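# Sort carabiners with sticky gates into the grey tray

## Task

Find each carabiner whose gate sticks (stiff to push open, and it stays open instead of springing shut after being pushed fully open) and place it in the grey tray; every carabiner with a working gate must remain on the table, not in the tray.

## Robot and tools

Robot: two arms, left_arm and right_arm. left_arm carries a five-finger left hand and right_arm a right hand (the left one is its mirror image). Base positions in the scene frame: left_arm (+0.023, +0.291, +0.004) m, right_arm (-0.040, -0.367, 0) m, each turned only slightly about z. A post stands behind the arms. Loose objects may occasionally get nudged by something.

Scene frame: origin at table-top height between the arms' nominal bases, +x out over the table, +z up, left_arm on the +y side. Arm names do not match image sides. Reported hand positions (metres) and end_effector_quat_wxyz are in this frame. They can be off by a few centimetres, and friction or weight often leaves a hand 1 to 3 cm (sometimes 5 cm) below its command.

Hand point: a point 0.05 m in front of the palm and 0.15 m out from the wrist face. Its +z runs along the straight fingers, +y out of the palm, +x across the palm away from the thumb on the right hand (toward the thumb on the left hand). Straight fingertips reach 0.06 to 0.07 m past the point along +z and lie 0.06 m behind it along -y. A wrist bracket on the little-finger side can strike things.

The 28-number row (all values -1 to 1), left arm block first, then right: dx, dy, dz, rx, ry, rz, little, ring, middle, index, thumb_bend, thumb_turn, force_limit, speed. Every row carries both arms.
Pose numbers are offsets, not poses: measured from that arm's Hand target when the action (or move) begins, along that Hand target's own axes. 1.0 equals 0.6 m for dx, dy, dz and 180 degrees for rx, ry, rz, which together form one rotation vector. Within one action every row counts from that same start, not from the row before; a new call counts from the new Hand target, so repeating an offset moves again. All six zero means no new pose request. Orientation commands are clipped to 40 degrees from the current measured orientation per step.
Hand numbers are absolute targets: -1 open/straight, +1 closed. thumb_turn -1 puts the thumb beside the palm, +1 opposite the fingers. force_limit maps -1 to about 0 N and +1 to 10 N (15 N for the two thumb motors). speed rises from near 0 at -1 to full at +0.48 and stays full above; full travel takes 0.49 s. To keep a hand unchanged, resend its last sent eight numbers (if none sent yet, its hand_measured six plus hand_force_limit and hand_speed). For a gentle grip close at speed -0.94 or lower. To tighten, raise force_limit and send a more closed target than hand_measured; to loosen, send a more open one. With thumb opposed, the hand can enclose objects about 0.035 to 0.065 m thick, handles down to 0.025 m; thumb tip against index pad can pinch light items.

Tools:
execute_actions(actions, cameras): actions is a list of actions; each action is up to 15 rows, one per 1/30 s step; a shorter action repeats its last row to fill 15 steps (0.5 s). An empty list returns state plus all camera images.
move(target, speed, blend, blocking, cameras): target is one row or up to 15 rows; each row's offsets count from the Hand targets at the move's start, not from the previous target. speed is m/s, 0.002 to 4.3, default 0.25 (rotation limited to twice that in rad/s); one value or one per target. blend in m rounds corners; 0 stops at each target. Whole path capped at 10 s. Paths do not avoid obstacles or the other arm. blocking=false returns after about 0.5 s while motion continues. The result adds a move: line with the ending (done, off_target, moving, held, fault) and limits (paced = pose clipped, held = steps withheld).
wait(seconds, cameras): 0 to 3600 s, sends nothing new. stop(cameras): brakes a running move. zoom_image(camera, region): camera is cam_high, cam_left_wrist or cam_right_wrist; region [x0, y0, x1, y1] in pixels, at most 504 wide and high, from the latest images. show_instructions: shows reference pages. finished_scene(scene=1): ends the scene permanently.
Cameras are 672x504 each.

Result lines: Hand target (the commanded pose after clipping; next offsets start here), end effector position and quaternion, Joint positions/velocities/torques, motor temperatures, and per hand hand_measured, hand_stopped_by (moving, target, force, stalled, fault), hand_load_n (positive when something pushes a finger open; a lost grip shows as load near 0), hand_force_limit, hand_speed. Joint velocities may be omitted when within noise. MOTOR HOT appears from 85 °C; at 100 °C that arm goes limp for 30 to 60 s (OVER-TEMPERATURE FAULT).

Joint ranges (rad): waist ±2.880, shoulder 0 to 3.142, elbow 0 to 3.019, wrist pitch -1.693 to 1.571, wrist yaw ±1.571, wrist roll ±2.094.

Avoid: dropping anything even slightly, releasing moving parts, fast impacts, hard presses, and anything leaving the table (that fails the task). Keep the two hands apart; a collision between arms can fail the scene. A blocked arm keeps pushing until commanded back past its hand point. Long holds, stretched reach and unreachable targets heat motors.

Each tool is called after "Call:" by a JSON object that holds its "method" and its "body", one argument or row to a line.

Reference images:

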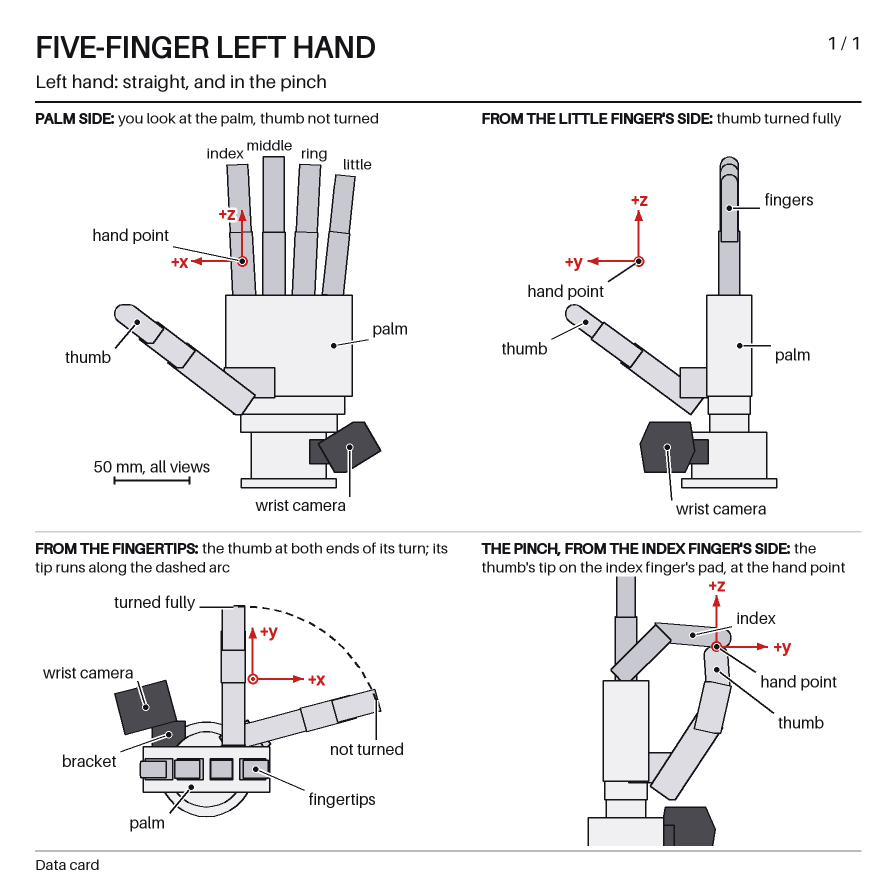

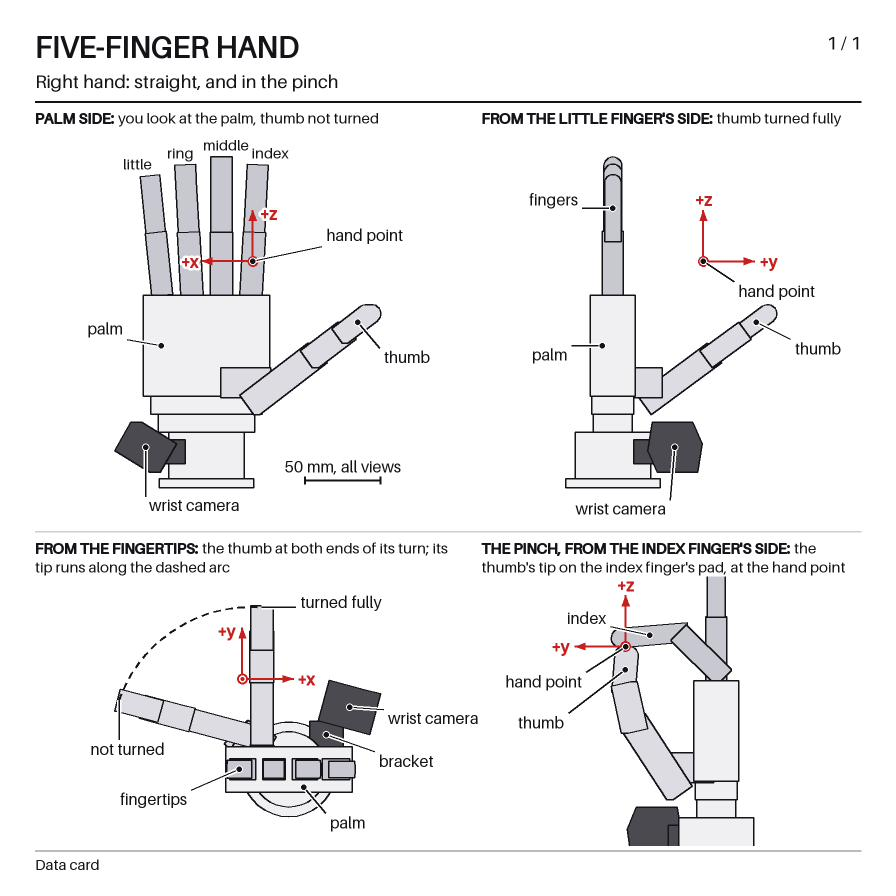

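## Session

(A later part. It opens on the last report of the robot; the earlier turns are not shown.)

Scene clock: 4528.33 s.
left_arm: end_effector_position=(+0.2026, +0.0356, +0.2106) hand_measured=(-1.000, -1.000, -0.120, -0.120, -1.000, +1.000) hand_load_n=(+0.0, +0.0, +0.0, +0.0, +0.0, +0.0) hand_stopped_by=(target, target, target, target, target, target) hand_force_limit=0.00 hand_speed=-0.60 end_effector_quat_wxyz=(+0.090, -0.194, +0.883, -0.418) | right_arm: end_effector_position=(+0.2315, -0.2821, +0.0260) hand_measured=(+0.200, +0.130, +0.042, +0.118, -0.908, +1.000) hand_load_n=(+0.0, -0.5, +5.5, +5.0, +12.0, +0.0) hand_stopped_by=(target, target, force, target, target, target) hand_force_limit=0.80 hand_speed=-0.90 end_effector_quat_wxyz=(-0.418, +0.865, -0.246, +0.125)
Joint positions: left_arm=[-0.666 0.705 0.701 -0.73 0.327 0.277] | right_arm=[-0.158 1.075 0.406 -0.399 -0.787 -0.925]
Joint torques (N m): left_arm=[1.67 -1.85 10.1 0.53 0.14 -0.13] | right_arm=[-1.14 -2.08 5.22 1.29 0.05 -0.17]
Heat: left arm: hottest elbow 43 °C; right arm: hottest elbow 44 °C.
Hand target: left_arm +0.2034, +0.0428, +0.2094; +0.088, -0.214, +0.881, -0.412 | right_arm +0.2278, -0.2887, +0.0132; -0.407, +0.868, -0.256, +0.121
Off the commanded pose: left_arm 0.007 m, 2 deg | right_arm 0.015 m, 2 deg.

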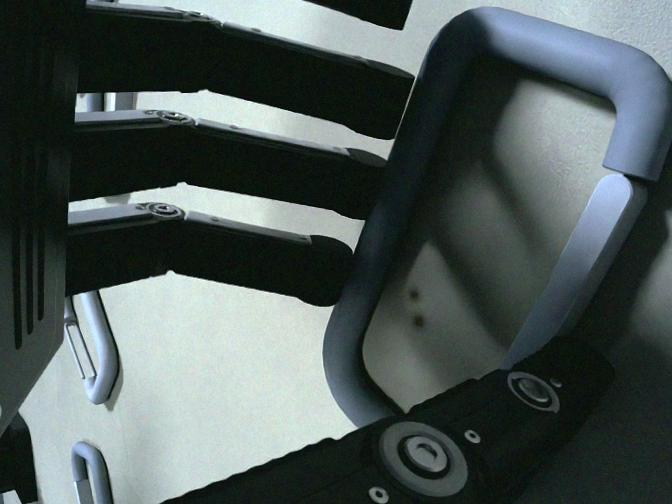

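Call:
{"method": "execute_actions", "body": {
  "actions": [
    [[0,0,0,0,0,0,-1,-1,-0.12,-0.12,-1,1,0,-0.6,0,0,0,0,0,0,0.2,0.13,0.12,0.12,-0.83,1,1,-0.88]],
    [[0,0,0,0,0,0,-1,-1,-0.12,-0.12,-1,1,0,-0.6,0,0,0,0,0,0,0.2,0.13,0.12,0.12,-0.83,1,1,-0.88]]
  ],
  "cameras": ["cam_right_wrist"]
}}

Call:
{"method": "execute_actions", "body": {
  "actions": [
    [[0,0,0,0,0,0,-1,-1,-0.12,-0.12,-1,1,0,-0.6,0,0,0,0,0,0,0.2,0.13,0.12,0.12,-0.77,1,1,-0.88]],
    [[0,0,0,0,0,0,-1,-1,-0.12,-0.12,-1,1,0,-0.6,0,0,0,0,0,0,0.2,0.13,0.12,0.12,-0.77,1,1,-0.88]]
  ],
  "cameras": ["cam_right_wrist"]
}}

Scene clock: 4535.50 s.
left_arm: end_effector_position=(+0.2026, +0.0356, +0.2106) hand_measured=(-1.000, -1.000, -0.120, -0.120, -1.000, +1.000) hand_load_n=(+0.0, +0.0, +0.0, +0.0, +0.0, +0.0) hand_stopped_by=(target, target, target, target, target, target) hand_force_limit=0.00 hand_speed=-0.60 end_effector_quat_wxyz=(+0.090, -0.194, +0.883, -0.418) | right_arm: end_effector_position=(+0.2315, -0.2821, +0.0260) hand_measured=(+0.200, +0.130, +0.042, +0.118, -0.870, +1.000) hand_load_n=(+0.0, +0.0, +6.0, +5.5, +14.0, +0.0) hand_stopped_by=(target, target, force, target, force, target) hand_force_limit=1.00 hand_speed=-0.88 end_effector_quat_wxyz=(-0.418, +0.865, -0.246, +0.125)
Joint positions: left_arm=[-0.666 0.705 0.701 -0.73 0.327 0.277] | right_arm=[-0.158 1.075 0.406 -0.399 -0.787 -0.925]
Joint torques (N m): left_arm=[1.61 -1.85 10.09 0.51 0.14 -0.12] | right_arm=[-1.14 -2.43 5.29 1.33 0.08 -0.15]
Heat: left arm: hottest elbow 43 °C; right arm: hottest elbow 43 °C.
Hand target: left_arm +0.2034, +0.0428, +0.2094; +0.088, -0.214, +0.881, -0.412 | right_arm +0.2278, -0.2887, +0.0132; -0.407, +0.868, -0.256, +0.121
Off the commanded pose: left_arm 0.007 m, 2 deg | right_arm 0.015 m, 2 deg.

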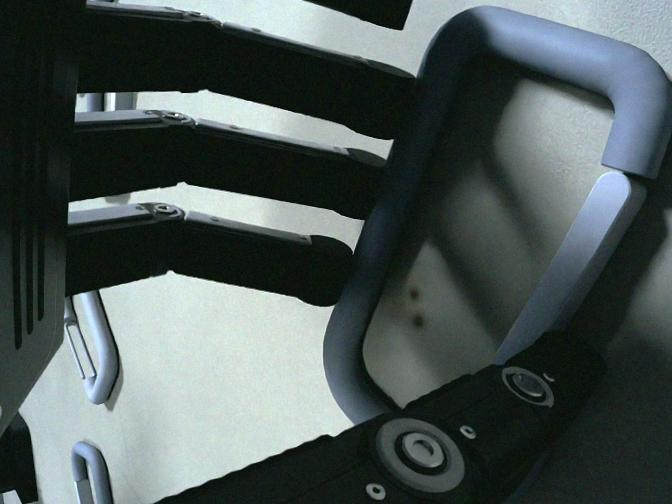

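Scene clock: 4536.80 s.
left_arm: end_effector_position=(+0.2026, +0.0356, +0.2106) hand_measured=(-1.000, -1.000, -0.120, -0.120, -1.000, +1.000) hand_load_n=(+0.0, +0.0, +0.0, +0.0, +0.0, +0.0) hand_stopped_by=(target, target, target, target, target, target) hand_force_limit=0.00 hand_speed=-0.60 end_effector_quat_wxyz=(+0.090, -0.194, +0.883, -0.418) | right_arm: end_effector_position=(+0.2315, -0.2821, +0.0260) hand_measured=(+0.200, +0.130, +0.042, +0.118, -0.866, +1.000) hand_load_n=(+0.0, +0.0, +6.5, +5.5, +14.5, +0.0) hand_stopped_by=(target, target, force, target, force, target) hand_force_limit=1.00 hand_speed=-0.88 end_effector_quat_wxyz=(-0.418, +0.865, -0.246, +0.125)
Joint positions: left_arm=[-0.666 0.705 0.701 -0.73 0.327 0.277] | right_arm=[-0.158 1.075 0.406 -0.399 -0.787 -0.925]
Joint torques (N m): left_arm=[1.67 -1.85 10.1 0.53 0.14 -0.13] | right_arm=[-0.85 -2.26 5.16 1.21 0.04 -0.14]
Heat: left arm: hottest elbow 43 °C; right arm: hottest elbow 43 °C.
Hand target: left_arm +0.2034, +0.0428, +0.2094; +0.088, -0.214, +0.881, -0.412 | right_arm +0.2278, -0.2887, +0.0132; -0.407, +0.868, -0.256, +0.121
Off the commanded pose: left_arm 0.007 m, 2 deg | right_arm 0.015 m, 2 deg.

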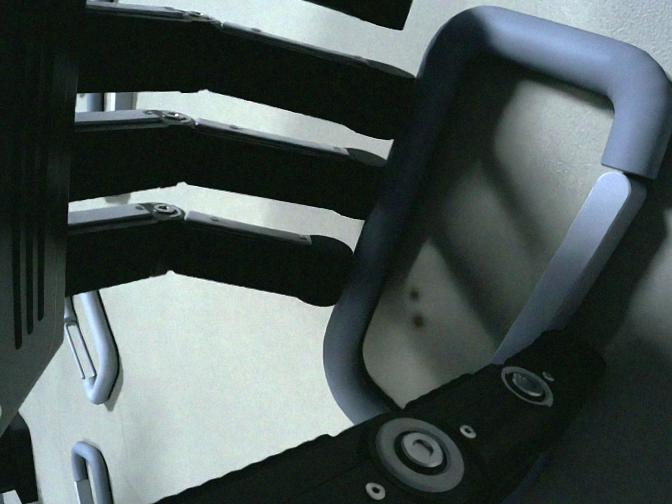

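Call:
{"method": "execute_actions", "body": {
  "actions": [
    [[0,0,0,0,0,0,-1,-1,-0.12,-0.12,-1,1,0,-0.6,0,0,0,0,0,0,-0.3,0.13,0.12,0.12,-1,1,0.5,-0.8]],
    [[0,0,0,0,0,0,-1,-1,-0.12,-0.12,-1,1,0,-0.6,0,0,0,0,0,0,-0.3,-0.3,-0.3,-0.3,-1,1,0,-0.7]],
    [[0,0,0,0,0,0,-1,-1,-0.12,-0.12,-1,1,0,-0.6,0,0,0,0,0,0,-0.3,-0.3,-0.3,-0.3,-1,1,0,-0.7]]
  ],
  "cameras": ["cam_right_wrist"]
}}

Scene clock: 4566.43 s.
left_arm: end_effector_position=(+0.2026, +0.0356, +0.2106) hand_measured=(-1.000, -1.000, -0.120, -0.120, -1.000, +1.000) hand_load_n=(+0.0, +0.0, +0.0, +0.0, +0.0, +0.0) hand_stopped_by=(target, target, target, target, target, target) hand_force_limit=0.00 hand_speed=-0.60 end_effector_quat_wxyz=(+0.090, -0.194, +0.883, -0.418) | right_arm: end_effector_position=(+0.2335, -0.2864, +0.0271) hand_measured=(-0.300, -0.300, -0.298, -0.300, -1.000, +1.000) hand_load_n=(+0.0, +0.0, -4.0, +0.0, +0.0, +0.0) hand_stopped_by=(target, target, target, target, target, target) hand_force_limit=0.00 hand_speed=-0.70 end_effector_quat_wxyz=(-0.419, +0.863, -0.252, +0.130)
Joint positions: left_arm=[-0.666 0.705 0.701 -0.73 0.327 0.277] | right_arm=[-0.175 1.072 0.406 -0.398 -0.789 -0.924]
Joint torques (N m): left_arm=[1.61 -1.79 10.11 0.54 0.15 -0.13] | right_arm=[0.15 -2.2 5.29 1.13 0.15 -0.2]
Heat: left arm: hottest elbow 44 °C; right arm: hottest elbow 42 °C.
Hand target: left_arm +0.2034, +0.0428, +0.2094; +0.088, -0.214, +0.881, -0.412 | right_arm +0.2278, -0.2887, +0.0132; -0.407, +0.868, -0.256, +0.122
Off the commanded pose: left_arm 0.007 m, 2 deg | right_arm 0.015 m, 2 deg.

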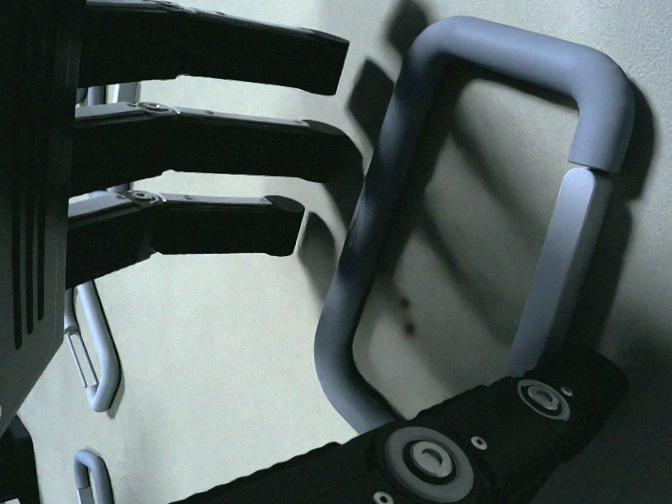

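Call:
{"method": "move", "body": {
  "target": [
    [0,0,0,0,0,0,-1,-1,-0.12,-0.12,-1,1,0,-0.6,0,-0.0642,-0.0532,0,0,0,-0.3,-0.3,-0.3,-0.3,-1,1,0,-0.7],
    [0,0,0,0,0,0,-1,-1,-0.12,-0.12,-1,1,0,-0.6,0.0032,-0.0611,-0.057,0,0,0,-0.3,-0.3,-0.3,-0.3,-1,1,0,-0.7],
    [0,0,0,0,0,0,-1,-1,-0.12,-0.12,-1,1,0,-0.6,0.0032,0.0031,-0.0038,0,0,0,-0.3,-0.3,-0.3,-0.3,-1,1,0,-0.7]
  ],
  "speed": 0.06,
  "cameras": ["cam_right_wrist"]
}}

Scene clock: 4577.43 s.
left_arm: end_effector_position=(+0.2026, +0.0356, +0.2106) hand_measured=(-1.000, -1.000, -0.120, -0.120, -1.000, +1.000) hand_load_n=(+0.0, +0.0, +0.0, +0.0, -0.5, +0.0) hand_stopped_by=(target, target, target, target, target, target) hand_force_limit=0.00 hand_speed=-0.60 end_effector_quat_wxyz=(+0.090, -0.194, +0.883, -0.418) | right_arm: end_effector_position=(+0.2272, -0.2846, +0.0279) hand_measured=(-0.300, -0.300, -0.298, -0.300, -1.000, +1.000) hand_load_n=(-0.5, +0.0, -3.0, +0.0, +0.0, +0.0) hand_stopped_by=(target, target, target, target, target, target) hand_force_limit=0.00 hand_speed=-0.70 end_effector_quat_wxyz=(-0.419, +0.865, -0.247, +0.120)
Joint positions: left_arm=[-0.666 0.705 0.701 -0.73 0.327 0.277] | right_arm=[-0.174 1.066 0.409 -0.436 -0.798 -0.944]
Joint torques (N m): left_arm=[1.61 -1.85 10.11 0.54 0.14 -0.12] | right_arm=[-1.32 -1.61 5.26 2.03 0.16 -0.17]
Heat: left arm: hottest elbow 44 °C; right arm: hottest elbow 42 °C.
Hand target: left_arm +0.2034, +0.0428, +0.2094; +0.088, -0.214, +0.881, -0.412 | right_arm +0.2278, -0.2922, +0.0132; -0.407, +0.868, -0.256, +0.121
Off the commanded pose: left_arm 0.007 m, 2 deg | right_arm 0.016 m, 2 deg.
move: off_target (right_arm)

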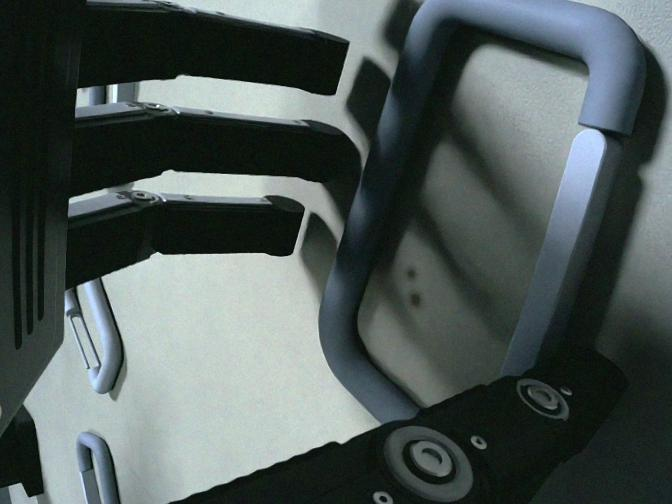

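Call:
{"method": "execute_actions", "body": {
  "actions": [
    [[0,0,0,0,0,0,-1,-1,-0.12,-0.12,-1,1,0,-0.6,0,0,0,0,0,0,0.2,0.1,0.1,0.1,-1,1,-0.3,-0.85]],
    [[0,0,0,0,0,0,-1,-1,-0.12,-0.12,-1,1,0,-0.6,0,0,0,0,0,0,0.2,0.1,0.1,0.1,-1,1,-0.3,-0.85]],
    [[0,0,0,0,0,0,-1,-1,-0.12,-0.12,-1,1,0,-0.6,0,0,0,0,0,0,0.2,0.13,0.12,0.12,-1,1,0.2,-0.85]],
    [[0,0,0,0,0,0,-1,-1,-0.12,-0.12,-1,1,0,-0.6,0,0,0,0,0,0,0.2,0.13,0.12,0.12,-0.9,1,0.8,-0.9]],
    [[0,0,0,0,0,0,-1,-1,-0.12,-0.12,-1,1,0,-0.6,0,0,0,0,0,0,0.2,0.13,0.12,0.12,-0.9,1,0.8,-0.9]]
  ],
  "cameras": ["cam_right_wrist"]
}}

Scene clock: 4593.73 s.
left_arm: end_effector_position=(+0.2026, +0.0356, +0.2106) hand_measured=(-1.000, -1.000, -0.120, -0.120, -1.000, +1.000) hand_load_n=(+0.0, +0.5, +0.0, +0.0, +0.0, +0.0) hand_stopped_by=(target, target, target, target, target, target) hand_force_limit=0.00 hand_speed=-0.60 end_effector_quat_wxyz=(+0.090, -0.194, +0.883, -0.418) | right_arm: end_effector_position=(+0.2313, -0.2861, +0.0258) hand_measured=(+0.200, +0.130, +0.028, +0.070, -0.908, +1.000) hand_load_n=(+0.0, +0.0, +7.5, +2.0, +11.0, +2.0) hand_stopped_by=(target, target, force, force, target, target) hand_force_limit=0.80 hand_speed=-0.90 end_effector_quat_wxyz=(-0.418, +0.865, -0.247, +0.125)
Joint positions: left_arm=[-0.666 0.705 0.701 -0.73 0.327 0.277] | right_arm=[-0.175 1.078 0.409 -0.414 -0.794 -0.944]
Joint torques (N m): left_arm=[1.61 -1.9 10.11 0.53 0.14 -0.13] | right_arm=[-0.67 -2.32 5.26 1.2 0.07 -0.18]
Heat: left arm: hottest elbow 44 °C; right arm: hottest elbow 41 °C.
Hand target: left_arm +0.2034, +0.0428, +0.2094; +0.088, -0.214, +0.881, -0.412 | right_arm +0.2278, -0.2922, +0.0132; -0.407, +0.868, -0.256, +0.121
Off the commanded pose: left_arm 0.007 m, 2 deg | right_arm 0.014 m, 2 deg.

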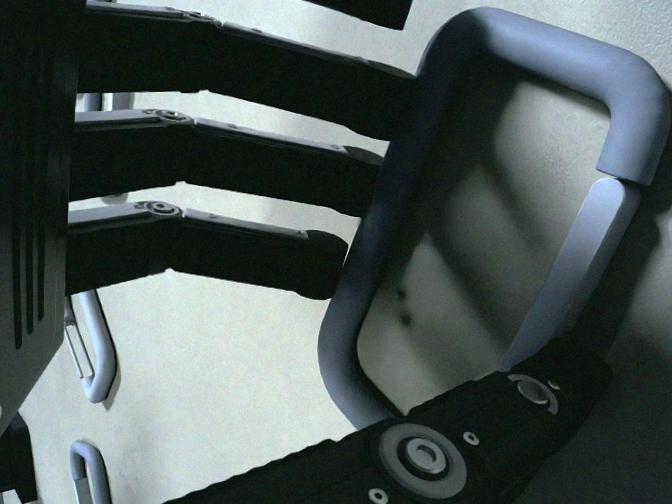

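Call:
{"method": "execute_actions", "body": {
  "actions": [
    [[0,0,0,0,0,0,-1,-1,-0.12,-0.12,-1,1,0,-0.6,0,0,0,0,0,0,-0.3,0.13,0.12,0.12,-1,1,0.5,-0.8]],
    [[0,0,0,0,0,0,-1,-1,-0.12,-0.12,-1,1,0,-0.6,0,0,0,0,0,0,-0.3,-0.3,-0.3,-0.3,-1,1,0,-0.7]],
    [[0,0,0,0,0,0,-1,-1,-0.12,-0.12,-1,1,0,-0.6,0,0,0,0,0,0,-0.3,-0.3,-0.3,-0.3,-1,1,0,-0.7]]
  ],
  "cameras": []
}}

Call:
{"method": "move", "body": {
  "target": [
    [0,0,0,0,0,0,-1,-1,-0.12,-0.12,-1,1,0,-0.6,0,-0.0642,-0.0532,0,0,0,-0.3,-0.3,-0.3,-0.3,-1,1,0,-0.7],
    [0,0,0,0,0,0,-1,-1,-0.12,-0.12,-1,1,0,-0.6,-0.0067,-0.0642,-0.0532,0,0,0,-0.3,-0.3,-0.3,-0.3,-1,0.93,0,-0.7],
    [0,0,0,0,0,0,-1,-1,-0.12,-0.12,-1,1,0,-0.6,-0.0067,0,0,0,0,0,-0.3,-0.3,-0.3,-0.3,-1,0.93,0,-0.7]
  ],
  "speed": 0.06,
  "cameras": ["cam_right_wrist"]
}}

Scene clock: 4612.93 s.
left_arm: end_effector_position=(+0.2026, +0.0356, +0.2106) hand_measured=(-1.000, -1.000, -0.120, -0.120, -1.000, +1.000) hand_load_n=(+0.0, +0.0, +0.0, +0.0, +0.0, +0.0) hand_stopped_by=(target, target, target, target, target, target) hand_force_limit=0.00 hand_speed=-0.60 end_effector_quat_wxyz=(+0.090, -0.194, +0.883, -0.418) | right_arm: end_effector_position=(+0.2332, -0.2897, +0.0269) hand_measured=(-0.300, -0.300, -0.298, -0.300, -1.000, +1.000) hand_load_n=(+0.0, +0.0, -4.0, +0.0, +0.0, +0.0) hand_stopped_by=(target, target, target, target, target, target) hand_force_limit=0.00 hand_speed=-0.70 end_effector_quat_wxyz=(-0.419, +0.863, -0.251, +0.130)
Joint positions: left_arm=[-0.666 0.705 0.701 -0.73 0.327 0.277] | right_arm=[-0.189 1.075 0.409 -0.411 -0.797 -0.944]
Joint torques (N m): left_arm=[1.67 -1.85 10.1 0.53 0.14 -0.13] | right_arm=[-0.44 -1.9 5.18 1.21 0.09 -0.18]
Motor temperatures (°C): left_arm=[27 28 44 28 26 28] | right_arm=[28 29 40 25 26 27]
Heat: left arm: hottest elbow 44 °C; right arm: hottest elbow 40 °C.
Hand target: left_arm +0.2034, +0.0428, +0.2094; +0.088, -0.214, +0.881, -0.412 | right_arm +0.2278, -0.2922, +0.0132; -0.408, +0.868, -0.256, +0.121
Off the commanded pose: left_arm 0.007 m, 2 deg | right_arm 0.015 m, 2 deg.

Scene clock: 4617.37 s.
left_arm: end_effector_position=(+0.2026, +0.0356, +0.2106) hand_measured=(-1.000, -1.000, -0.120, -0.120, -1.000, +1.000) hand_load_n=(+0.0, +0.0, +0.0, -0.5, +0.5, +0.0) hand_stopped_by=(target, target, target, target, target, target) hand_force_limit=0.00 hand_speed=-0.60 end_effector_quat_wxyz=(+0.090, -0.194, +0.883, -0.418) | right_arm: end_effector_position=(+0.2260, -0.2865, +0.0281) hand_measured=(-0.300, -0.300, -0.298, -0.300, -1.000, +0.930) hand_load_n=(+0.0, +0.0, -3.0, +0.0, +0.0, +0.0) hand_stopped_by=(target, target, target, target, target, target) hand_force_limit=0.00 hand_speed=-0.70 end_effector_quat_wxyz=(-0.418, +0.864, -0.251, +0.124)
Joint positions: left_arm=[-0.666 0.705 0.701 -0.73 0.327 0.277] | right_arm=[-0.18 1.052 0.401 -0.433 -0.794 -0.94]
Joint torques (N m): left_arm=[1.61 -1.85 10.1 0.54 0.14 -0.13] | right_arm=[0.09 -1.2 5.26 1.99 0.15 -0.12]
Heat: left arm: hottest elbow 44 °C; right arm: hottest elbow 40 °C.
Hand target: left_arm +0.2034, +0.0428, +0.2094; +0.088, -0.214, +0.881, -0.412 | right_arm +0.2245, -0.2900, +0.0132; -0.407, +0.868, -0.256, +0.121
Off the commanded pose: left_arm 0.007 m, 2 deg | right_arm 0.015 m, 1 deg.
move: off_target (right_arm); target 2's new numbers were sent with right_arm's hand 0.017 m and 1 deg from that target

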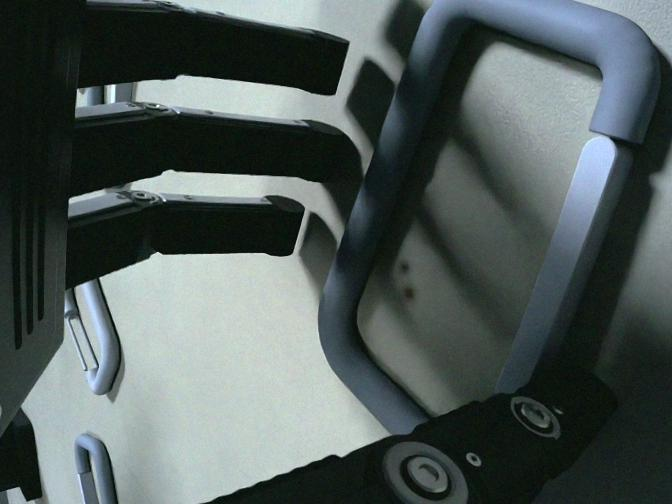

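Call:
{"method": "execute_actions", "body": {
  "actions": [
    [[0,0,0,0,0,0,-1,-1,-0.12,-0.12,-1,1,0,-0.6,0,0,0,0,0,0,-0.3,0.1,0.1,0.1,-1,0.93,-0.3,-0.85]],
    [[0,0,0,0,0,0,-1,-1,-0.12,-0.12,-1,1,0,-0.6,0,0,0,0,0,0,-0.3,0.1,0.1,0.1,-1,0.93,-0.3,-0.85]],
    [[0,0,0,0,0,0,-1,-1,-0.12,-0.12,-1,1,0,-0.6,0,0,0,0,0,0,-0.3,0.13,0.12,0.12,-1,0.93,0.2,-0.85]],
    [[0,0,0,0,0,0,-1,-1,-0.12,-0.12,-1,1,0,-0.6,0,0,0,0,0,0,-0.3,0.13,0.12,0.12,-0.9,0.93,0.8,-0.9]],
    [[0,0,0,0,0,0,-1,-1,-0.12,-0.12,-1,1,0,-0.6,0,0,0,0,0,0,-0.3,0.13,0.12,0.12,-0.9,0.93,0.8,-0.9]]
  ],
  "cameras": ["cam_right_wrist"]
}}

Scene clock: 4628.87 s.
left_arm: end_effector_position=(+0.2026, +0.0356, +0.2106) hand_measured=(-1.000, -1.000, -0.120, -0.120, -1.000, +1.000) hand_load_n=(+0.0, +0.0, +0.0, +0.0, -0.5, +0.0) hand_stopped_by=(target, target, target, target, target, target) hand_force_limit=0.00 hand_speed=-0.60 end_effector_quat_wxyz=(+0.090, -0.194, +0.883, -0.418) | right_arm: end_effector_position=(+0.2287, -0.2877, +0.0250) hand_measured=(-0.300, +0.130, +0.084, +0.120, -0.942, +0.930) hand_load_n=(+0.0, +0.0, +7.5, +3.5, +13.0, +0.5) hand_stopped_by=(target, target, force, target, force, target) hand_force_limit=0.80 hand_speed=-0.90 end_effector_quat_wxyz=(-0.416, +0.865, -0.251, +0.127)
Joint positions: left_arm=[-0.666 0.705 0.701 -0.73 0.327 0.277] | right_arm=[-0.18 1.066 0.4 -0.413 -0.789 -0.939]
Joint torques (N m): left_arm=[1.67 -1.79 10.11 0.53 0.14 -0.13] | right_arm=[0.38 -2.14 5.18 1.32 -0.02 -0.13]
Heat: left arm: hottest elbow 44 °C; right arm: hottest elbow 40 °C.
Hand target: left_arm +0.2034, +0.0428, +0.2094; +0.088, -0.214, +0.881, -0.412 | right_arm +0.2244, -0.2900, +0.0132; -0.408, +0.868, -0.256, +0.121
Off the commanded pose: left_arm 0.007 m, 2 deg | right_arm 0.013 m, 1 deg.

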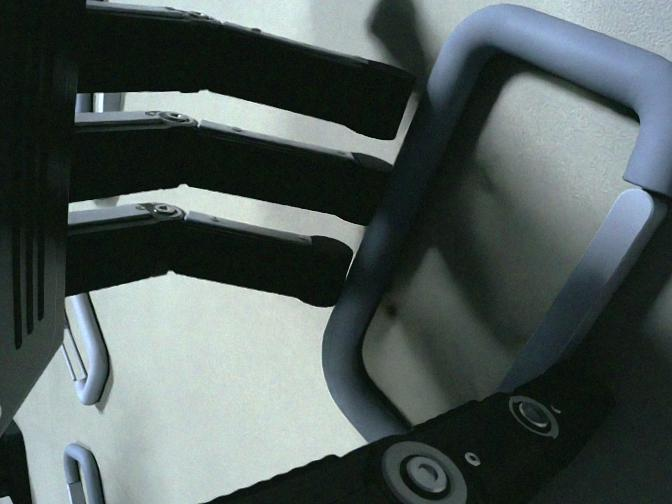

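Call:
{"method": "execute_actions", "body": {
  "actions": [
    [[0,0,0,0,0,0,-1,-1,-0.12,-0.12,-1,1,0,-0.6,0,0,0,0,0,0,-0.3,0.13,0.12,0.12,-0.88,0.93,1,-0.9]],
    [[0,0,0,0,0,0,-1,-1,-0.12,-0.12,-1,1,0,-0.6,0,0,0,0,0,0,-0.3,0.13,0.12,0.12,-0.88,0.93,1,-0.9]]
  ],
  "cameras": ["cam_right_wrist"]
}}

Scene clock: 4647.67 s.
left_arm: end_effector_position=(+0.2026, +0.0356, +0.2106) hand_measured=(-1.000, -1.000, -0.120, -0.120, -1.000, +1.000) hand_load_n=(+0.0, +0.0, +0.0, +0.0, +0.0, +0.5) hand_stopped_by=(target, target, target, target, target, target) hand_force_limit=0.00 hand_speed=-0.60 end_effector_quat_wxyz=(+0.090, -0.194, +0.883, -0.418) | right_arm: end_effector_position=(+0.2287, -0.2877, +0.0250) hand_measured=(-0.300, +0.130, +0.084, +0.120, -0.898, +0.930) hand_load_n=(+0.0, +0.0, +8.0, +3.5, +14.5, +0.0) hand_stopped_by=(target, target, force, target, force, target) hand_force_limit=1.00 hand_speed=-0.90 end_effector_quat_wxyz=(-0.416, +0.865, -0.251, +0.127)
Joint positions: left_arm=[-0.666 0.705 0.701 -0.73 0.327 0.277] | right_arm=[-0.18 1.066 0.4 -0.413 -0.789 -0.939]
Joint torques (N m): left_arm=[1.61 -1.79 10.1 0.53 0.14 -0.13] | right_arm=[0.03 -2.08 5.27 1.21 -0.05 -0.11]
Heat: left arm: hottest elbow 44 °C; right arm: hottest elbow 40 °C.
Hand target: left_arm +0.2034, +0.0428, +0.2094; +0.088, -0.214, +0.881, -0.412 | right_arm +0.2244, -0.2900, +0.0133; -0.408, +0.868, -0.256, +0.121
Off the commanded pose: left_arm 0.007 m, 2 deg | right_arm 0.013 m, 1 deg.

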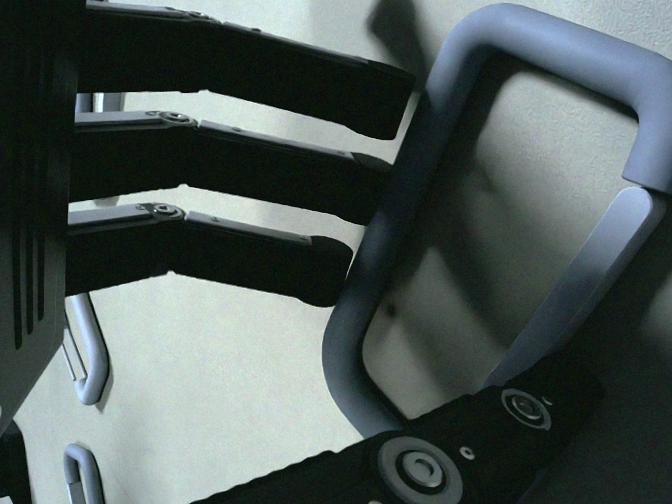

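Call:
{"method": "execute_actions", "body": {
  "actions": [
    [[0,0,0,0,0,0,-1,-1,-0.12,-0.12,-1,1,0,-0.6,0,-0.0103,-0.0085,0,0,0,-0.3,0.13,0.12,0.12,-0.87,0.93,1,-0.9]],
    [[0,0,0,0,0,0,-1,-1,-0.12,-0.12,-1,1,0,-0.6,0,0,0,0,0,0,-0.3,0.13,0.12,0.12,-0.87,0.93,1,-0.9]],
    [[0,0,0,0,0,0,-1,-1,-0.12,-0.12,-1,1,0,-0.6,0,0,0,0,0,0,-0.3,0.13,0.12,0.12,-0.86,0.93,1,-0.9]]
  ],
  "cameras": ["cam_right_wrist"]
}}

Scene clock: 4669.03 s.
left_arm: end_effector_position=(+0.2026, +0.0356, +0.2106) hand_measured=(-1.000, -1.000, -0.120, -0.120, -1.000, +1.000) hand_load_n=(+0.0, +0.0, +0.0, +0.0, +0.0, +0.5) hand_stopped_by=(target, target, target, target, target, target) hand_force_limit=0.00 hand_speed=-0.60 end_effector_quat_wxyz=(+0.090, -0.194, +0.883, -0.418) | right_arm: end_effector_position=(+0.2287, -0.2878, +0.0249) hand_measured=(-0.300, +0.130, +0.084, +0.120, -0.892, +0.930) hand_load_n=(+0.0, -0.5, +8.0, +3.5, +14.0, +0.0) hand_stopped_by=(target, target, force, target, force, target) hand_force_limit=1.00 hand_speed=-0.90 end_effector_quat_wxyz=(-0.416, +0.865, -0.251, +0.127)
Joint positions: left_arm=[-0.666 0.705 0.701 -0.73 0.327 0.277] | right_arm=[-0.18 1.066 0.4 -0.413 -0.788 -0.939]
Joint torques (N m): left_arm=[1.67 -1.85 10.09 0.53 0.14 -0.13] | right_arm=[0.62 -3.31 6.08 0.1 -0.02 -0.11]
Heat: left arm: hottest elbow 44 °C; right arm: hottest elbow 40 °C.
Hand target: left_arm +0.2034, +0.0428, +0.2094; +0.088, -0.214, +0.881, -0.412 | right_arm +0.2244, -0.2900, +0.0212; -0.407, +0.868, -0.257, +0.121
Off the commanded pose: left_arm 0.007 m, 2 deg | right_arm 0.006 m, 1 deg.

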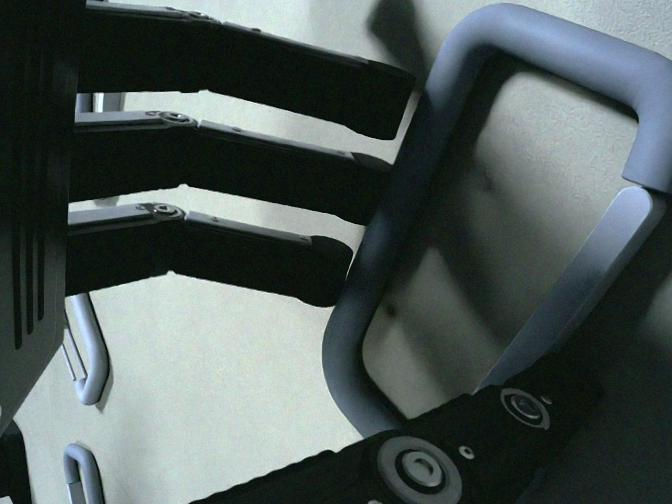

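Call:
{"method": "execute_actions", "body": {
  "actions": [
    [[0,0,0,0,0,0,-1,-1,-0.12,-0.12,-1,1,0,-0.6,0,-0.0103,-0.0085,0,0,0,-0.3,0.13,0.12,0.12,-0.85,0.93,1,-0.9]],
    [[0,0,0,0,0,0,-1,-1,-0.12,-0.12,-1,1,0,-0.6,0,0,0,0,0,0,-0.3,0.13,0.12,0.12,-0.84,0.93,1,-0.9]],
    [[0,0,0,0,0,0,-1,-1,-0.12,-0.12,-1,1,0,-0.6,0,0,0,0,0,0,-0.3,0.13,0.12,0.12,-0.84,0.93,1,-0.9]]
  ],
  "cameras": ["cam_right_wrist"]
}}

Scene clock: 4675.27 s.
left_arm: end_effector_position=(+0.2026, +0.0356, +0.2106) hand_measured=(-1.000, -1.000, -0.120, -0.120, -1.000, +1.000) hand_load_n=(+0.0, -0.5, +0.0, +0.0, +0.0, +0.0) hand_stopped_by=(target, target, target, target, target, target) hand_force_limit=0.00 hand_speed=-0.60 end_effector_quat_wxyz=(+0.090, -0.194, +0.883, -0.418) | right_arm: end_effector_position=(+0.2249, -0.2881, +0.0260) hand_measured=(-0.300, +0.130, +0.084, +0.120, -0.882, +0.930) hand_load_n=(+0.0, +0.0, +10.0, +4.0, +14.5, -0.5) hand_stopped_by=(target, target, force, target, force, target) hand_force_limit=1.00 hand_speed=-0.90 end_effector_quat_wxyz=(-0.413, +0.866, -0.254, +0.123)
Joint positions: left_arm=[-0.666 0.705 0.701 -0.73 0.327 0.277] | right_arm=[-0.18 1.054 0.4 -0.436 -0.783 -0.939]
Joint torques (N m): left_arm=[1.67 -1.85 10.1 0.54 0.14 -0.13] | right_arm=[0.03 -4.07 6.93 -0.28 -0.19 -0.1]
Heat: left arm: hottest elbow 44 °C; right arm: hottest elbow 40 °C.
Hand target: left_arm +0.2034, +0.0428, +0.2094; +0.088, -0.214, +0.881, -0.412 | right_arm +0.2244, -0.2900, +0.0292; -0.407, +0.868, -0.257, +0.121
Off the commanded pose: left_arm 0.007 m, 2 deg | right_arm 0.004 m, 1 deg.

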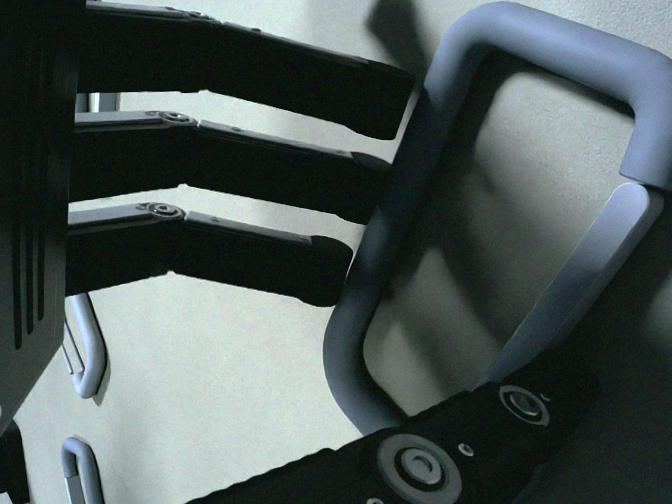

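Call:
{"method": "execute_actions", "body": {
  "actions": [
    [[0,0,0,0,0,0,-1,-1,-0.12,-0.12,-1,1,0,-0.6,0,0.0103,0.0085,0,0,0,-0.3,0.13,0.12,0.12,-1,0.93,0.5,-0.8]],
    [[0,0,0,0,0,0,-1,-1,-0.12,-0.12,-1,1,0,-0.6,0,0,0,0,0,0,-0.3,0.13,0.0,0.0,-1,0.88,0.5,-0.8]],
    [[0,0,0,0,0,0,-1,-1,-0.12,-0.12,-1,1,0,-0.6,0,0,0,0,0,0,-0.3,0.13,0.0,0.0,-1,0.88,0.5,-0.8]]
  ],
  "cameras": ["cam_right_wrist"]
}}

Scene clock: 4691.40 s.
left_arm: end_effector_position=(+0.2026, +0.0356, +0.2106) hand_measured=(-1.000, -1.000, -0.120, -0.120, -1.000, +1.000) hand_load_n=(+0.0, +0.0, +0.0, +0.0, +0.0, +0.0) hand_stopped_by=(target, target, target, target, target, target) hand_force_limit=0.00 hand_speed=-0.60 end_effector_quat_wxyz=(+0.090, -0.194, +0.883, -0.418) | right_arm: end_effector_position=(+0.2256, -0.2905, +0.0260) hand_measured=(-0.300, +0.130, +0.000, +0.000, -1.000, +0.880) hand_load_n=(+0.0, +0.0, +0.0, +0.5, +0.5, +1.5) hand_stopped_by=(target, target, target, target, target, target) hand_force_limit=0.50 hand_speed=-0.80 end_effector_quat_wxyz=(-0.412, +0.865, -0.258, +0.125)
Joint positions: left_arm=[-0.666 0.705 0.701 -0.73 0.327 0.277] | right_arm=[-0.189 1.054 0.4 -0.436 -0.783 -0.939]
Joint torques (N m): left_arm=[1.61 -1.9 10.13 0.54 0.14 -0.13] | right_arm=[0.15 -2.37 5.97 0.9 -0.22 -0.11]
Heat: left arm: hottest elbow 44 °C; right arm: hottest elbow 41 °C.
Hand target: left_arm +0.2034, +0.0428, +0.2094; +0.088, -0.214, +0.881, -0.412 | right_arm +0.2244, -0.2900, +0.0212; -0.407, +0.868, -0.256, +0.121
Off the commanded pose: left_arm 0.007 m, 2 deg | right_arm 0.005 m, 1 deg.

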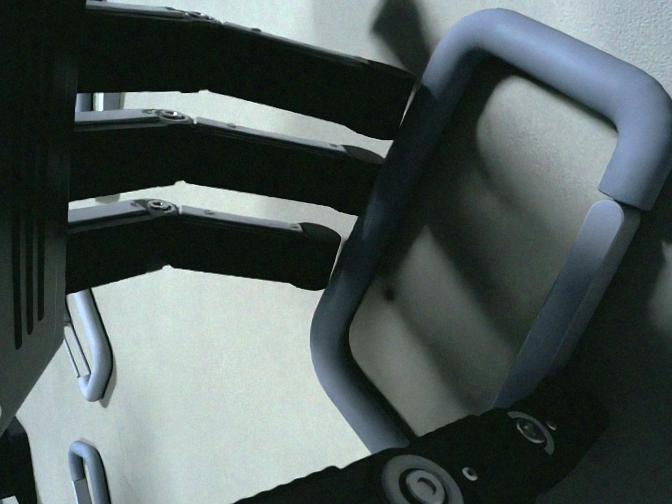

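Call:
{"method": "execute_actions", "body": {
  "actions": [
    [[0,0,0,0,0,0,-1,-1,-0.12,-0.12,-1,1,0,-0.6,0,0,0,0,0,0,-0.3,0.13,0.06,0.1,-1,0.82,0.2,-0.85]],
    [[0,0,0,0,0,0,-1,-1,-0.12,-0.12,-1,1,0,-0.6,0,0,0,0,0,0,-0.3,0.13,0.1,0.13,-1,0.82,0.2,-0.85]],
    [[0,0,0,0,0,0,-1,-1,-0.12,-0.12,-1,1,0,-0.6,0,0,0,0,0,0,-0.3,0.13,0.1,0.13,-1,0.82,0.2,-0.85]]
  ],
  "cameras": ["cam_right_wrist"]
}}

Scene clock: 4697.97 s.
left_arm: end_effector_position=(+0.2026, +0.0356, +0.2106) hand_measured=(-1.000, -1.000, -0.120, -0.120, -1.000, +1.000) hand_load_n=(+0.0, +0.0, +0.0, +0.0, +0.0, +0.0) hand_stopped_by=(target, target, target, target, target, target) hand_force_limit=0.00 hand_speed=-0.60 end_effector_quat_wxyz=(+0.090, -0.194, +0.883, -0.418) | right_arm: end_effector_position=(+0.2250, -0.2884, +0.0260) hand_measured=(-0.300, +0.130, +0.084, +0.094, -1.000, +0.820) hand_load_n=(+0.0, +0.0, +6.5, +4.0, +1.0, +0.0) hand_stopped_by=(target, target, force, force, target, target) hand_force_limit=0.20 hand_speed=-0.85 end_effector_quat_wxyz=(-0.413, +0.866, -0.255, +0.124)
Joint positions: left_arm=[-0.666 0.705 0.701 -0.73 0.327 0.277] | right_arm=[-0.181 1.054 0.4 -0.436 -0.783 -0.939]
Joint torques (N m): left_arm=[1.61 -1.85 10.11 0.53 0.14 -0.13] | right_arm=[-0.15 -2.26 6.05 0.91 -0.2 -0.11]
Heat: left arm: hottest elbow 44 °C; right arm: hottest elbow 41 °C.
Hand target: left_arm +0.2034, +0.0428, +0.2094; +0.088, -0.214, +0.881, -0.412 | right_arm +0.2244, -0.2900, +0.0213; -0.408, +0.868, -0.256, +0.121
Off the commanded pose: left_arm 0.007 m, 2 deg | right_arm 0.005 m, 1 deg.

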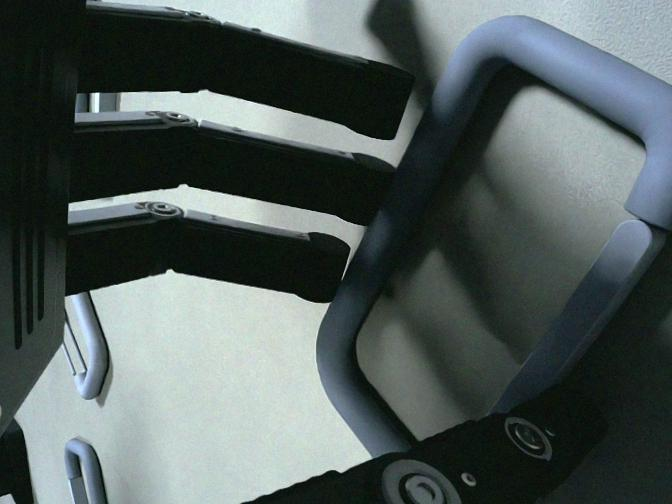

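Call:
{"method": "execute_actions", "body": {
  "actions": [
    [[0,0,0,0,0,0,-1,-1,-0.12,-0.12,-1,1,0,-0.6,0,0,0,0,0,0,-0.3,-0.3,-0.3,-0.3,-1,0.85,0.5,-0.7]],
    [[0,0,0,0,0,0,-1,-1,-0.12,-0.12,-1,1,0,-0.6,0,0,0,0,0,0,-0.3,-0.3,-0.3,-0.3,-1,0.85,0.5,-0.7]]
  ],
  "cameras": []
}}

Call:
{"method": "move", "body": {
  "target": [
    [0,0,0,0,0,0,-1,-1,-0.12,-0.12,-1,1,0,-0.6,0,-0.0642,-0.0532,0,0,0,-0.3,-0.3,-0.3,-0.3,-1,0.85,0.5,-0.7],
    [0,0,0,0,0,0,-1,-1,-0.12,-0.12,-1,1,0,-0.6,0.006,-0.0549,-0.0469,0,0.0342,0.0284,-0.3,-0.3,-0.3,-0.3,-1,0.85,0.5,-0.7],
    [0,0,0,0,0,0,-1,-1,-0.12,-0.12,-1,1,0,-0.6,0.006,0.0093,0.0063,0,0.0342,0.0284,-0.3,-0.3,-0.3,-0.3,-1,0.85,0.5,-0.7]
  ],
  "speed": 0.06,
  "cameras": ["cam_right_wrist"]
}}

Scene clock: 4716.93 s.
left_arm: end_effector_position=(+0.2026, +0.0356, +0.2106) hand_measured=(-1.000, -1.000, -0.120, -0.120, -1.000, +1.000) hand_load_n=(+0.0, +0.0, +0.0, +0.0, +0.0, +0.0) hand_stopped_by=(target, target, target, target, target, target) hand_force_limit=0.00 hand_speed=-0.60 end_effector_quat_wxyz=(+0.090, -0.194, +0.883, -0.418) | right_arm: end_effector_position=(+0.2267, -0.2904, +0.0277) hand_measured=(-0.300, -0.300, -0.298, -0.300, -1.000, +0.850) hand_load_n=(+0.0, +0.0, -4.5, +0.0, +0.0, +0.0) hand_stopped_by=(target, target, target, target, target, target) hand_force_limit=0.50 hand_speed=-0.70 end_effector_quat_wxyz=(-0.413, +0.864, -0.257, +0.128)
Joint positions: left_arm=[-0.666 0.705 0.701 -0.73 0.327 0.277] | right_arm=[-0.189 1.049 0.401 -0.436 -0.784 -0.939]
Joint torques (N m): left_arm=[1.61 -1.79 10.11 0.53 0.14 -0.13] | right_arm=[0.79 -2.26 6.02 0.94 -0.16 -0.14]
Heat: left arm: hottest elbow 44 °C; right arm: hottest elbow 41 °C.
Hand target: left_arm +0.2034, +0.0428, +0.2094; +0.088, -0.214, +0.881, -0.412 | right_arm +0.2244, -0.2900, +0.0212; -0.407, +0.868, -0.256, +0.121
Off the commanded pose: left_arm 0.007 m, 2 deg | right_arm 0.007 m, 1 deg.

Scene clock: 4721.47 s.
left_arm: end_effector_position=(+0.2026, +0.0356, +0.2106) hand_measured=(-1.000, -1.000, -0.120, -0.120, -1.000, +1.000) hand_load_n=(+0.0, +0.0, +0.0, +0.0, +0.0, +0.0) hand_stopped_by=(target, target, target, target, target, target) hand_force_limit=0.00 hand_speed=-0.60 end_effector_quat_wxyz=(+0.090, -0.194, +0.883, -0.418) | right_arm: end_effector_position=(+0.2300, -0.2919, +0.0278) hand_measured=(-0.300, -0.300, -0.298, -0.300, -1.000, +0.850) hand_load_n=(+0.0, +0.0, -3.0, +0.0, +0.0, +0.0) hand_stopped_by=(target, target, target, target, target, target) hand_force_limit=0.50 hand_speed=-0.70 end_effector_quat_wxyz=(-0.406, +0.845, -0.312, +0.155)
Joint positions: left_arm=[-0.666 0.705 0.701 -0.73 0.327 0.277] | right_arm=[-0.18 0.988 0.352 -0.332 -0.715 -0.772]
Joint torques (N m): left_arm=[1.67 -1.85 10.11 0.53 0.14 -0.13] | right_arm=[0.97 -0.67 5.33 1.89 0.06 -0.12]
Heat: left arm: hottest elbow 44 °C; right arm: hottest elbow 41 °C.
Hand target: left_arm +0.2034, +0.0428, +0.2094; +0.088, -0.214, +0.881, -0.412 | right_arm +0.2272, -0.2925, +0.0146; -0.398, +0.848, -0.316, +0.150
Off the commanded pose: left_arm 0.007 m, 2 deg | right_arm 0.014 m, 1 deg.
move: off_target (right_arm)

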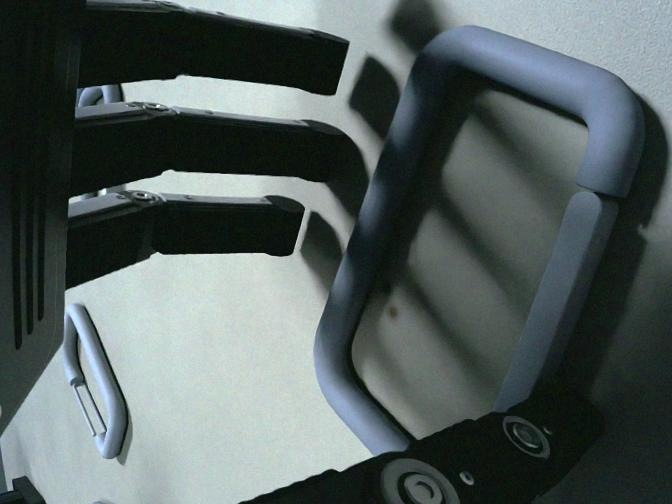

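Call:
{"method": "move", "body": {
  "target": [
    [0,0,0,0,0,0,-1,-1,-0.12,-0.12,-1,1,0,-0.6,0,-0.0642,-0.0532,0,0,0,-0.3,-0.3,-0.3,-0.3,-1,0.8,0.5,-0.7],
    [0,0,0,0,0,0,-1,-1,-0.12,-0.12,-1,1,0,-0.6,0,-0.0589,-0.0596,0,0,0,-0.3,-0.3,-0.3,-0.3,-1,0.8,0.5,-0.7],
    [0,0,0,0,0,0,-1,-1,-0.12,-0.12,-1,1,0,-0.6,0,0.0053,-0.0064,0,0,0,-0.3,-0.3,-0.3,-0.3,-1,0.8,0.5,-0.7]
  ],
  "speed": 0.06,
  "cameras": ["cam_right_wrist"]
}}

Scene clock: 4736.53 s.
left_arm: end_effector_position=(+0.2026, +0.0356, +0.2106) hand_measured=(-1.000, -1.000, -0.120, -0.120, -1.000, +1.000) hand_load_n=(+0.0, +0.0, +0.0, +0.0, +0.0, +0.0) hand_stopped_by=(target, target, target, target, target, target) hand_force_limit=0.00 hand_speed=-0.60 end_effector_quat_wxyz=(+0.090, -0.194, +0.883, -0.418) | right_arm: end_effector_position=(+0.2256, -0.2908, +0.0279) hand_measured=(-0.300, -0.300, -0.298, -0.300, -1.000, +0.800) hand_load_n=(+0.0, +0.0, -2.5, +0.0, +0.0, +0.0) hand_stopped_by=(target, target, target, target, target, target) hand_force_limit=0.50 hand_speed=-0.70 end_effector_quat_wxyz=(-0.408, +0.846, -0.309, +0.151)
Joint positions: left_arm=[-0.666 0.705 0.701 -0.73 0.327 0.277] | right_arm=[-0.181 0.979 0.349 -0.351 -0.724 -0.784]
Joint torques (N m): left_arm=[1.67 -1.9 10.11 0.54 0.14 -0.13] | right_arm=[-1.26 -0.97 5.45 1.76 0.03 -0.17]
Heat: left arm: hottest elbow 44 °C; right arm: hottest elbow 40 °C.
Hand target: left_arm +0.2034, +0.0428, +0.2094; +0.088, -0.214, +0.881, -0.412 | right_arm +0.2239, -0.2963, +0.0145; -0.398, +0.848, -0.316, +0.150
Off the commanded pose: left_arm 0.007 m, 2 deg | right_arm 0.015 m, 1 deg.
move: off_target (right_arm)

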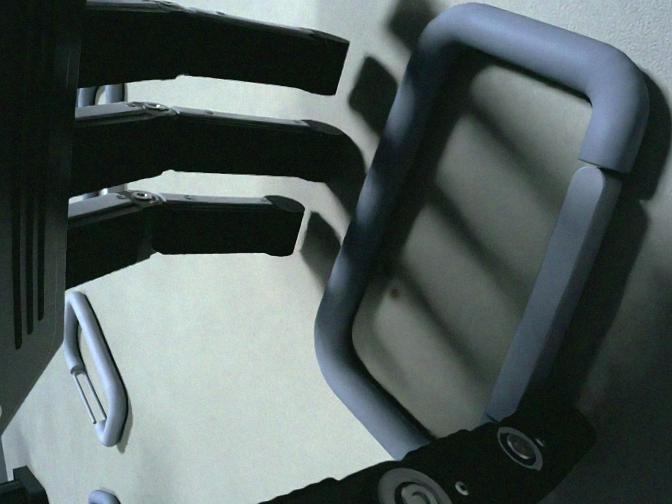

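Call:
{"method": "execute_actions", "body": {
  "actions": [
    [[0,0,0,0,0,0,-1,-1,-0.12,-0.12,-1,1,0,-0.6,0,0,0,0,0,0,-0.3,-0.1,0.0,0.1,-1,0.87,-0.3,-0.85]],
    [[0,0,0,0,0,0,-1,-1,-0.12,-0.12,-1,1,0,-0.6,0,0,0,0,0,0,-0.3,-0.1,0.0,0.1,-1,0.87,-0.3,-0.85]],
    [[0,0,0,0,0,0,-1,-1,-0.12,-0.12,-1,1,0,-0.6,0,0,0,0,0,0,-0.3,-0.1,0.0,0.1,-1,0.87,-0.3,-0.85]]
  ],
  "cameras": ["cam_right_wrist"]
}}

Scene clock: 4744.77 s.
left_arm: end_effector_position=(+0.2026, +0.0356, +0.2106) hand_measured=(-1.000, -1.000, -0.120, -0.120, -1.000, +1.000) hand_load_n=(+0.0, +0.0, +0.0, +0.0, +0.0, +0.0) hand_stopped_by=(target, target, target, target, target, target) hand_force_limit=0.00 hand_speed=-0.60 end_effector_quat_wxyz=(+0.090, -0.194, +0.883, -0.418) | right_arm: end_effector_position=(+0.2279, -0.2907, +0.0267) hand_measured=(-0.300, -0.100, -0.010, +0.046, -1.000, +0.870) hand_load_n=(+0.0, +0.0, +2.5, +5.5, +1.0, +0.0) hand_stopped_by=(target, target, force, force, target, target) hand_force_limit=-0.30 hand_speed=-0.85 end_effector_quat_wxyz=(-0.408, +0.846, -0.307, +0.153)
Joint positions: left_arm=[-0.666 0.705 0.701 -0.73 0.327 0.277] | right_arm=[-0.18 0.989 0.349 -0.335 -0.725 -0.784]
Joint torques (N m): left_arm=[1.55 -1.85 10.11 0.54 0.15 -0.13] | right_arm=[-0.85 -1.49 5.39 1.44 0.03 -0.16]
Heat: left arm: hottest elbow 44 °C; right arm: hottest elbow 40 °C.
Hand target: left_arm +0.2034, +0.0428, +0.2094; +0.088, -0.214, +0.881, -0.412 | right_arm +0.2239, -0.2963, +0.0146; -0.398, +0.848, -0.316, +0.150
Off the commanded pose: left_arm 0.007 m, 2 deg | right_arm 0.014 m, 2 deg.

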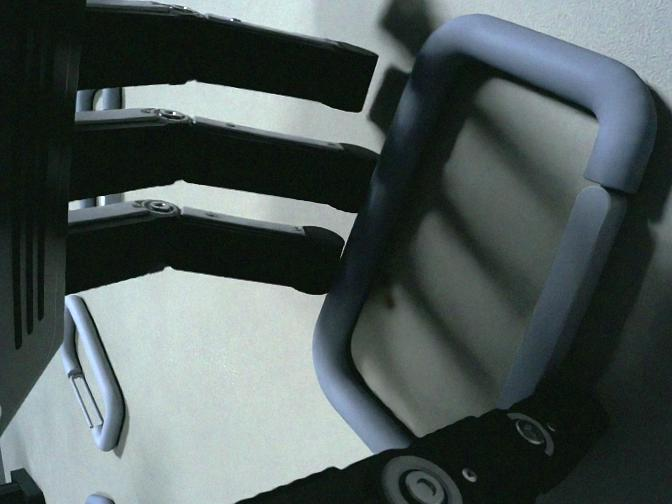

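Call:
{"method": "execute_actions", "body": {
  "actions": [
    [[0,0,0,0,0,0,-1,-1,-0.12,-0.12,-1,1,0,-0.6,0,0,0,0,0,0,-0.3,-0.1,-0.01,0.07,-1,0.84,0.4,-0.85]],
    [[0,0,0,0,0,0,-1,-1,-0.12,-0.12,-1,1,0,-0.6,0,0,0,0,0,0,-0.3,-0.1,-0.01,0.07,-0.93,0.84,0.8,-0.9]],
    [[0,0,0,0,0,0,-1,-1,-0.12,-0.12,-1,1,0,-0.6,0,0,0,0,0,0,-0.3,-0.1,-0.01,0.07,-0.93,0.84,0.8,-0.9]]
  ],
  "cameras": ["cam_right_wrist"]
}}

Call:
{"method": "execute_actions", "body": {
  "actions": [
    [[0,0,0,0,0,0,-1,-1,-0.12,-0.12,-1,1,0,-0.6,0,0,0,0,0,0,-0.3,-0.1,-0.01,0.07,-0.87,0.84,1,-0.88]],
    [[0,0,0,0,0,0,-1,-1,-0.12,-0.12,-1,1,0,-0.6,0,0,0,0,0,0,-0.3,-0.1,-0.01,0.07,-0.87,0.84,1,-0.88]]
  ],
  "cameras": ["cam_right_wrist"]
}}

Scene clock: 4755.83 s.
left_arm: end_effector_position=(+0.2026, +0.0356, +0.2106) hand_measured=(-1.000, -1.000, -0.120, -0.120, -1.000, +1.000) hand_load_n=(+0.0, +0.0, -0.5, +0.0, +0.5, +0.0) hand_stopped_by=(target, target, target, target, target, target) hand_force_limit=0.00 hand_speed=-0.60 end_effector_quat_wxyz=(+0.090, -0.194, +0.883, -0.418) | right_arm: end_effector_position=(+0.2279, -0.2907, +0.0267) hand_measured=(-0.300, -0.100, -0.010, +0.056, -0.936, +0.840) hand_load_n=(+0.0, +0.0, +1.5, +6.5, +9.0, +0.0) hand_stopped_by=(target, target, target, force, target, target) hand_force_limit=0.80 hand_speed=-0.90 end_effector_quat_wxyz=(-0.408, +0.846, -0.307, +0.153)
Joint positions: left_arm=[-0.666 0.705 0.701 -0.73 0.327 0.277] | right_arm=[-0.18 0.989 0.349 -0.335 -0.725 -0.784]
Joint torques (N m): left_arm=[1.67 -1.79 10.13 0.54 0.14 -0.13] | right_arm=[-0.79 -1.32 5.38 1.43 0.02 -0.16]
Heat: left arm: hottest elbow 44 °C; right arm: hottest elbow 39 °C.
Hand target: left_arm +0.2034, +0.0428, +0.2094; +0.088, -0.214, +0.881, -0.412 | right_arm +0.2239, -0.2963, +0.0146; -0.398, +0.848, -0.316, +0.150
Off the commanded pose: left_arm 0.007 m, 2 deg | right_arm 0.014 m, 2 deg.

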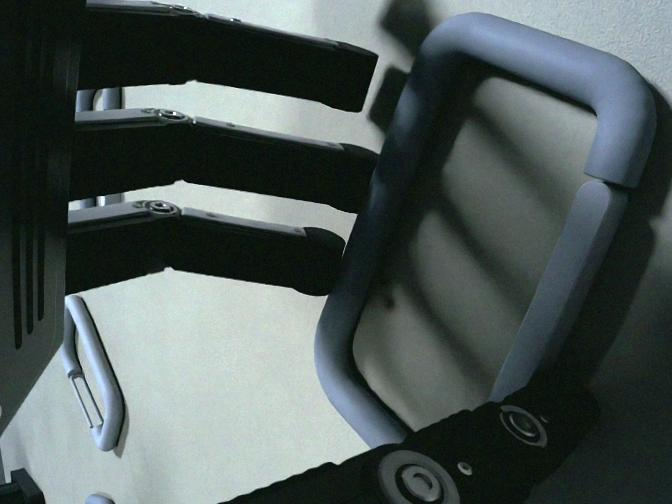

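Scene clock: 4757.13 s.
left_arm: end_effector_position=(+0.2026, +0.0356, +0.2106) hand_measured=(-1.000, -1.000, -0.120, -0.120, -1.000, +1.000) hand_load_n=(+0.0, +0.0, +0.0, +0.0, +0.0, +0.0) hand_stopped_by=(target, target, target, target, target, target) hand_force_limit=0.00 hand_speed=-0.60 end_effector_quat_wxyz=(+0.090, -0.194, +0.883, -0.418) | right_arm: end_effector_position=(+0.2279, -0.2907, +0.0267) hand_measured=(-0.300, -0.100, -0.010, +0.056, -0.876, +0.840) hand_load_n=(+0.0, -0.5, +1.5, +7.0, +9.5, +0.0) hand_stopped_by=(target, target, target, force, target, target) hand_force_limit=1.00 hand_speed=-0.88 end_effector_quat_wxyz=(-0.408, +0.846, -0.307, +0.153)
Joint positions: left_arm=[-0.666 0.705 0.701 -0.73 0.327 0.277] | right_arm=[-0.18 0.989 0.349 -0.335 -0.725 -0.784]
Joint torques (N m): left_arm=[1.61 -1.85 10.11 0.53 0.14 -0.13] | right_arm=[-0.91 -1.67 5.38 1.46 0.04 -0.16]
Heat: left arm: hottest elbow 44 °C; right arm: hottest elbow 39 °C.
Hand target: left_arm +0.2034, +0.0428, +0.2094; +0.088, -0.214, +0.881, -0.412 | right_arm +0.2239, -0.2963, +0.0146; -0.398, +0.848, -0.316, +0.150
Off the commanded pose: left_arm 0.007 m, 2 deg | right_arm 0.014 m, 2 deg.

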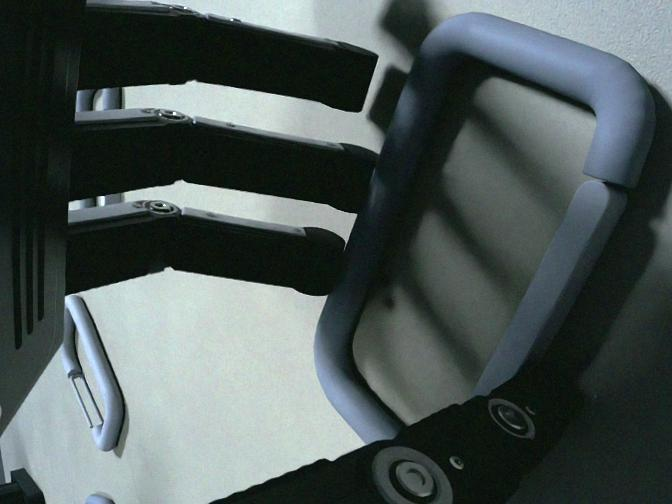

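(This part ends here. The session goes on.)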